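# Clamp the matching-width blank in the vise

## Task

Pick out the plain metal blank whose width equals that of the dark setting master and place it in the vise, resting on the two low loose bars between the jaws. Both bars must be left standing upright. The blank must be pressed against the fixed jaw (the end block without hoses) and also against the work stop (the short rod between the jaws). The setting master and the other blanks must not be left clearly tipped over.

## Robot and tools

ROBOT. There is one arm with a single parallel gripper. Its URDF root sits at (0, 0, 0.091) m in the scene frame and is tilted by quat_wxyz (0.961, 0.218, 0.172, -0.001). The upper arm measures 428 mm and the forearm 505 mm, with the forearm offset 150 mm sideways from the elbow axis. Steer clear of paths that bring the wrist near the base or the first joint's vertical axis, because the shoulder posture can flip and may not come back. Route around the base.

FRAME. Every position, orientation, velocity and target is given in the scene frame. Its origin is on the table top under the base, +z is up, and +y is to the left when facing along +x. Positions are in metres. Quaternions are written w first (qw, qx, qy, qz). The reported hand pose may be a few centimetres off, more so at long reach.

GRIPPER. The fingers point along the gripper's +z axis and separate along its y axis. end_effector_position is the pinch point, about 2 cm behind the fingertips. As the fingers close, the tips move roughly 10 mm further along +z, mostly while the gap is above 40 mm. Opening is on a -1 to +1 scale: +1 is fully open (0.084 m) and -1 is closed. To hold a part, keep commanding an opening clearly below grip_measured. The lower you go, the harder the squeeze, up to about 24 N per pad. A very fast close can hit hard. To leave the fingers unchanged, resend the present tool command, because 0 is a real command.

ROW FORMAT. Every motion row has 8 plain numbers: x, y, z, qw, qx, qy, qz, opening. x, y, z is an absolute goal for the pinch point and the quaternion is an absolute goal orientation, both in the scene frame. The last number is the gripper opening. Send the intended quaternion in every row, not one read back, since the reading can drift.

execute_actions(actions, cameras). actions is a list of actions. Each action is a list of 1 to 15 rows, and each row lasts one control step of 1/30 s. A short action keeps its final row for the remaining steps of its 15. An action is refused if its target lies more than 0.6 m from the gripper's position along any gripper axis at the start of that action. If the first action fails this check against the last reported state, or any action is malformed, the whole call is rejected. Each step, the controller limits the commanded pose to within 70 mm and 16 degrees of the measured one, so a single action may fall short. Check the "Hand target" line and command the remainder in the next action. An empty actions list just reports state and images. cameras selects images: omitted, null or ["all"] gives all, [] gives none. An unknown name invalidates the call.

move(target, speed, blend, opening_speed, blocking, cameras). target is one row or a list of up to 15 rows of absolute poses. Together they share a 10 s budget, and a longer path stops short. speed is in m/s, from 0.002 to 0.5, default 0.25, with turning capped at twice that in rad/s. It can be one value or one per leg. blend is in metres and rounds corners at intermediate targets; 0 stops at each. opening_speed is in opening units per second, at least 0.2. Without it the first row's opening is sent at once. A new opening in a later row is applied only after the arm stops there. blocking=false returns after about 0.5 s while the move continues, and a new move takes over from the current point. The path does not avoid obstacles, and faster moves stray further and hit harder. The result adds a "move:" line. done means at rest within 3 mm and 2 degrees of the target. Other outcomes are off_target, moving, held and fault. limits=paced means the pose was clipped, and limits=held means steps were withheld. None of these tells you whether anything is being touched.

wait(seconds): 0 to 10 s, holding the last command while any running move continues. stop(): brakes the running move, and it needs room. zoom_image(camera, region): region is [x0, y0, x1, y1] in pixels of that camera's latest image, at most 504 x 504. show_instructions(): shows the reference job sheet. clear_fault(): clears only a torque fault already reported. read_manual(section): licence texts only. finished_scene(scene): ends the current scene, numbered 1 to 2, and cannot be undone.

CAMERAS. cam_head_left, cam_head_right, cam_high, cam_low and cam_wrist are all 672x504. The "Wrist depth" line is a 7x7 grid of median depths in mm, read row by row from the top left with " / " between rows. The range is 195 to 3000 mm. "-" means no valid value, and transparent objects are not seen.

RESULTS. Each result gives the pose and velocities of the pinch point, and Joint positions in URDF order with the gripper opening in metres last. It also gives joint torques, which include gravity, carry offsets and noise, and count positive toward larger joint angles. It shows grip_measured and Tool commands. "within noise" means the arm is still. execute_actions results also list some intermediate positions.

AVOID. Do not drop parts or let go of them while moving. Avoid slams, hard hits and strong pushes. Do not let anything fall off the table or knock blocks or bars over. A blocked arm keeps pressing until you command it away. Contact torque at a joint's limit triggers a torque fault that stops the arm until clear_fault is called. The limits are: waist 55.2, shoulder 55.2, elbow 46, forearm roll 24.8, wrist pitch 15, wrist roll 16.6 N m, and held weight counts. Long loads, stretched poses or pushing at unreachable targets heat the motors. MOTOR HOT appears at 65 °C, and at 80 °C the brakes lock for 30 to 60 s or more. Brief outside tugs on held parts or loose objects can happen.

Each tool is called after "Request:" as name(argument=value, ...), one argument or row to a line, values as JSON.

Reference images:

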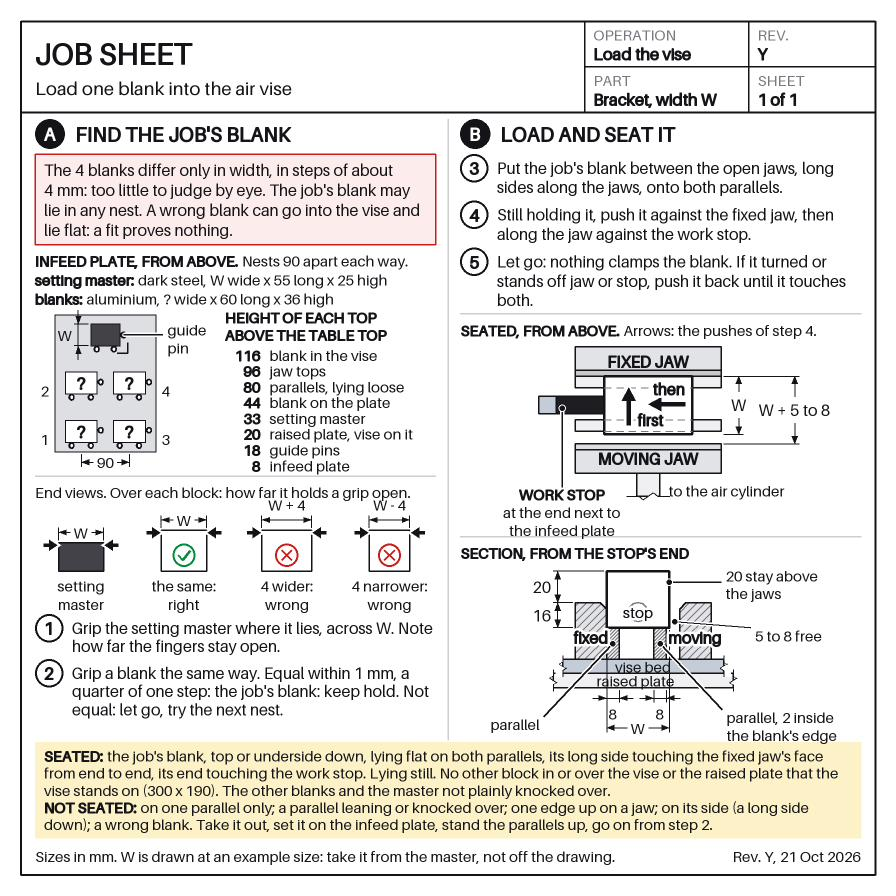

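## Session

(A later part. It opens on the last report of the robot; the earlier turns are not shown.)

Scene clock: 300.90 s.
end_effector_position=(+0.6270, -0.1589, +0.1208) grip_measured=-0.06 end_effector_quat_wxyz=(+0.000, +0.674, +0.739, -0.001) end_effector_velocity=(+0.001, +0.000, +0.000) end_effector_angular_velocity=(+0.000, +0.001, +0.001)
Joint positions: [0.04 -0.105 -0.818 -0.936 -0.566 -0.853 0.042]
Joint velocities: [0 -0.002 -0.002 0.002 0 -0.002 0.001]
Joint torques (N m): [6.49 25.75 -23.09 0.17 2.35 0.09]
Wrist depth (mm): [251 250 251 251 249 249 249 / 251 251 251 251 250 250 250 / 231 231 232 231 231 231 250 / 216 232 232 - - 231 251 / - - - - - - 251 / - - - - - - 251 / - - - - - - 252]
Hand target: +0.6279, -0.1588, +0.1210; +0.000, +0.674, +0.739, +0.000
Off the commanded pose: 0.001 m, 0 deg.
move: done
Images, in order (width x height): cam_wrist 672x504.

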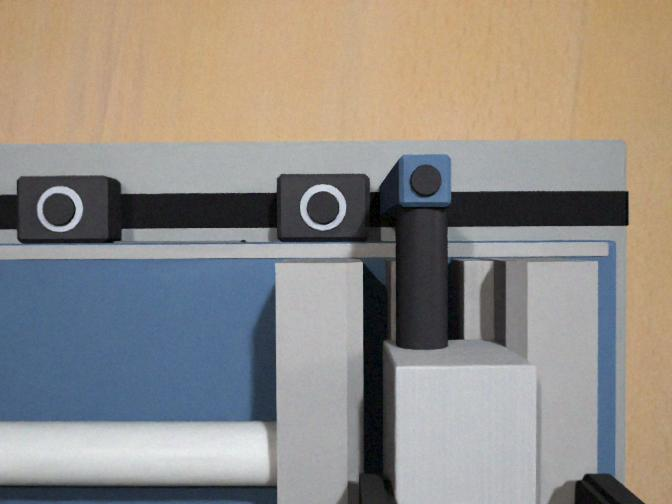

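Request:
move(
  target=[
    [0.6215,-0.1595,0.121,0,0.6737,0.7390,0,-0.05],
    [0.6215,-0.1595,0.18,0,0.6737,0.7390,0,-0.05],
    [0.640,-0.23,0.26,0,0.6737,0.7390,0,-0.05],
  ],
  speed=[0.05,0.2,0.25],
  blend=[0.002,0.02,0],
  cameras=["cam_wrist"],
)

Request:
zoom_image(
  camera="cam_wrist",
  region=[270, 100, 470, 300],
)

Scene clock: 311.53 s.
end_effector_position=(+0.6399, -0.2299, +0.2598) grip_measured=-0.06 end_effector_quat_wxyz=(+0.000, +0.674, +0.739, +0.000)
Joint positions: [0.032 0.144 -0.888 -0.65 -0.787 -1.223 0.041]
Joint velocities: within noise
Joint torques (N m): [3.83 20.77 -23.81 0.46 0.19 0.06]
Wrist depth (mm): [390 391 390 389 388 389 390 / 306 330 330 293 329 389 389 / 295 330 330 294 295 391 389 / 295 331 331 295 296 390 391 / 331 332 371 354 371 391 391 / 351 349 349 348 347 392 392 / 394 394 395 394 392 393 392]
Hand target: +0.6400, -0.2300, +0.2600; +0.000, +0.674, +0.739, +0.000
Off the commanded pose: 0.000 m, 0 deg.
move: done
Images, in order (width x height): cam_wrist 672x504.

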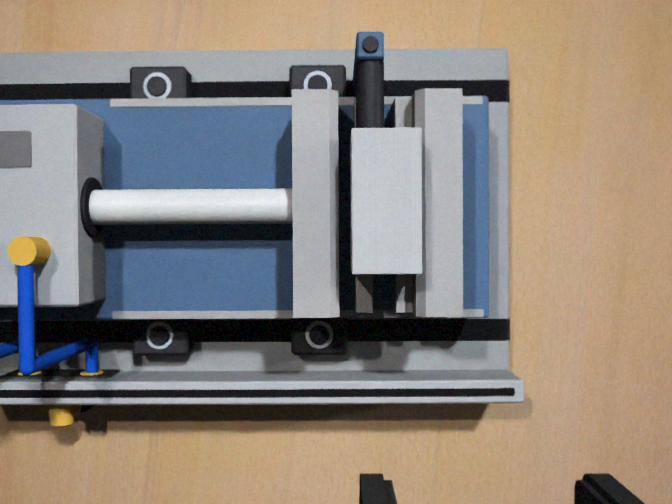

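Scaled by 2.520 from the camera's 672x504 image, which has a finer 960x720 frame.

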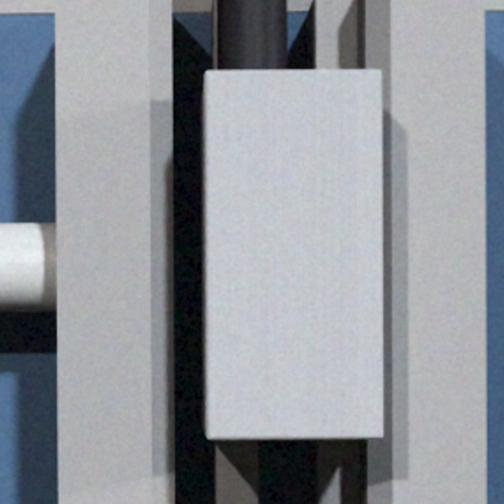

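Request:
move(
  target=[
    [0.6244,-0.2015,0.18,0,0.6737,0.7390,0,-1],
    [0.6244,-0.2015,0.122,0,0.6737,0.7390,0,-1],
    [0.6233,-0.1904,0.122,0,0.6737,0.7390,0,-1],
  ],
  speed=[0.25,0.12,0.015],
  blend=[0.02,0,0],
  cameras=["cam_wrist"],
)

Scene clock: 332.77 s.
end_effector_position=(+0.6236, -0.1920, +0.1225) grip_measured=-1.00 end_effector_quat_wxyz=(+0.001, +0.674, +0.739, -0.001)
Joint positions: [-0.02 -0.071 -0.812 -0.911 -0.552 -0.936 0]
Joint velocities: within noise
Joint torques (N m): [16.04 15.38 -6.21 2.84 6.85 0.19]
Wrist depth (mm): [253 252 252 252 252 251 251 / 217 232 232 216 - 232 232 / - - - - - - 252 / - - - - - - 252 / - - - - - - 253 / - - - - - - 254 / - - - - - - 254]
Hand target: +0.6233, -0.1904, +0.1220; +0.000, +0.674, +0.739, +0.000
Off the commanded pose: 0.002 m, 0 deg.
move: done
Images, in order (width x height): cam_wrist 672x504.

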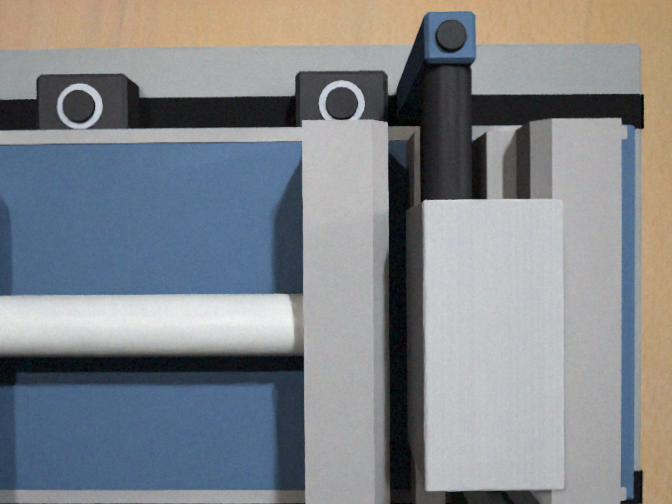

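Request:
move(
  target=[
    [0.6244,-0.2015,0.122,0,0.6737,0.7390,0,-1],
    [0.6244,-0.2015,0.18,0,0.6737,0.7390,0,-1],
    [0.640,-0.23,0.26,0,0.6737,0.7390,0,-1],
  ],
  speed=[0.05,0.2,0.25],
  blend=[0.002,0.02,0],
  cameras=["cam_wrist"],
)

Request:
zoom_image(
  camera="cam_wrist",
  region=[270, 100, 470, 300],
)

Scene clock: 340.17 s.
end_effector_position=(+0.6399, -0.2299, +0.2598) grip_measured=-1.00 end_effector_quat_wxyz=(+0.000, +0.674, +0.739, +0.000)
Joint positions: [0.032 0.144 -0.888 -0.65 -0.787 -1.223 0]
Joint velocities: within noise
Joint torques (N m): [3.46 20.62 -24.11 0.47 0.14 0.07]
Wrist depth (mm): [390 389 390 388 390 390 389 / 305 331 330 294 330 388 389 / 295 330 330 294 294 390 389 / 296 331 331 294 296 390 390 / 332 332 371 353 370 391 390 / 351 351 349 348 346 392 391 / 394 393 393 393 393 392 393]
Hand target: +0.6400, -0.2300, +0.2600; +0.000, +0.674, +0.739, +0.000
Off the commanded pose: 0.000 m, 0 deg.
move: done
Images, in order (width x height): cam_wrist 672x504.

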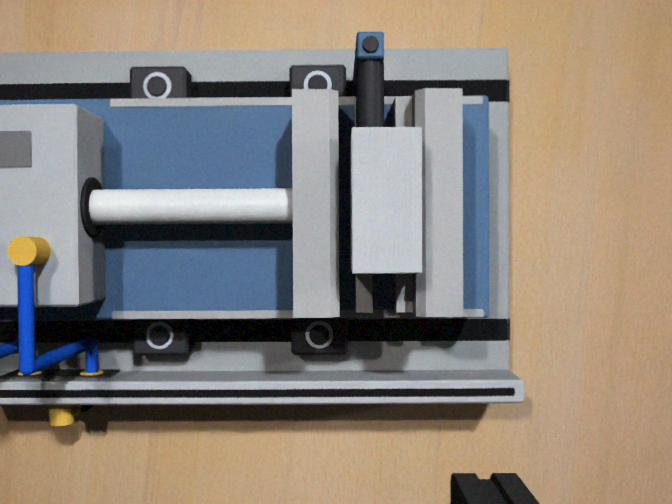

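Scaled by 2.520 from the camera's 672x504 image, which has a finer 960x720 frame.

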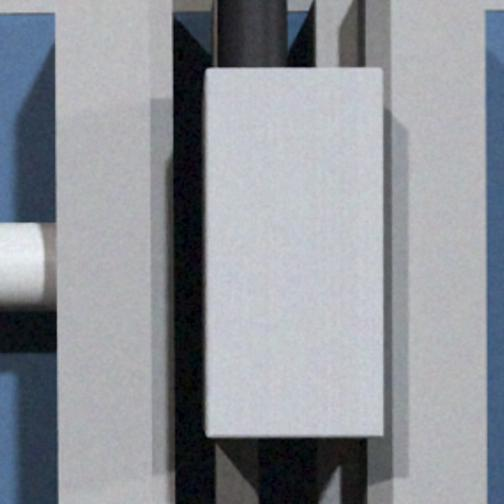

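Block sits parallel, against the jaw and stop.

Request:
finished_scene(
  scene=2,
  done=true,
)

The scene is finished: the task was done.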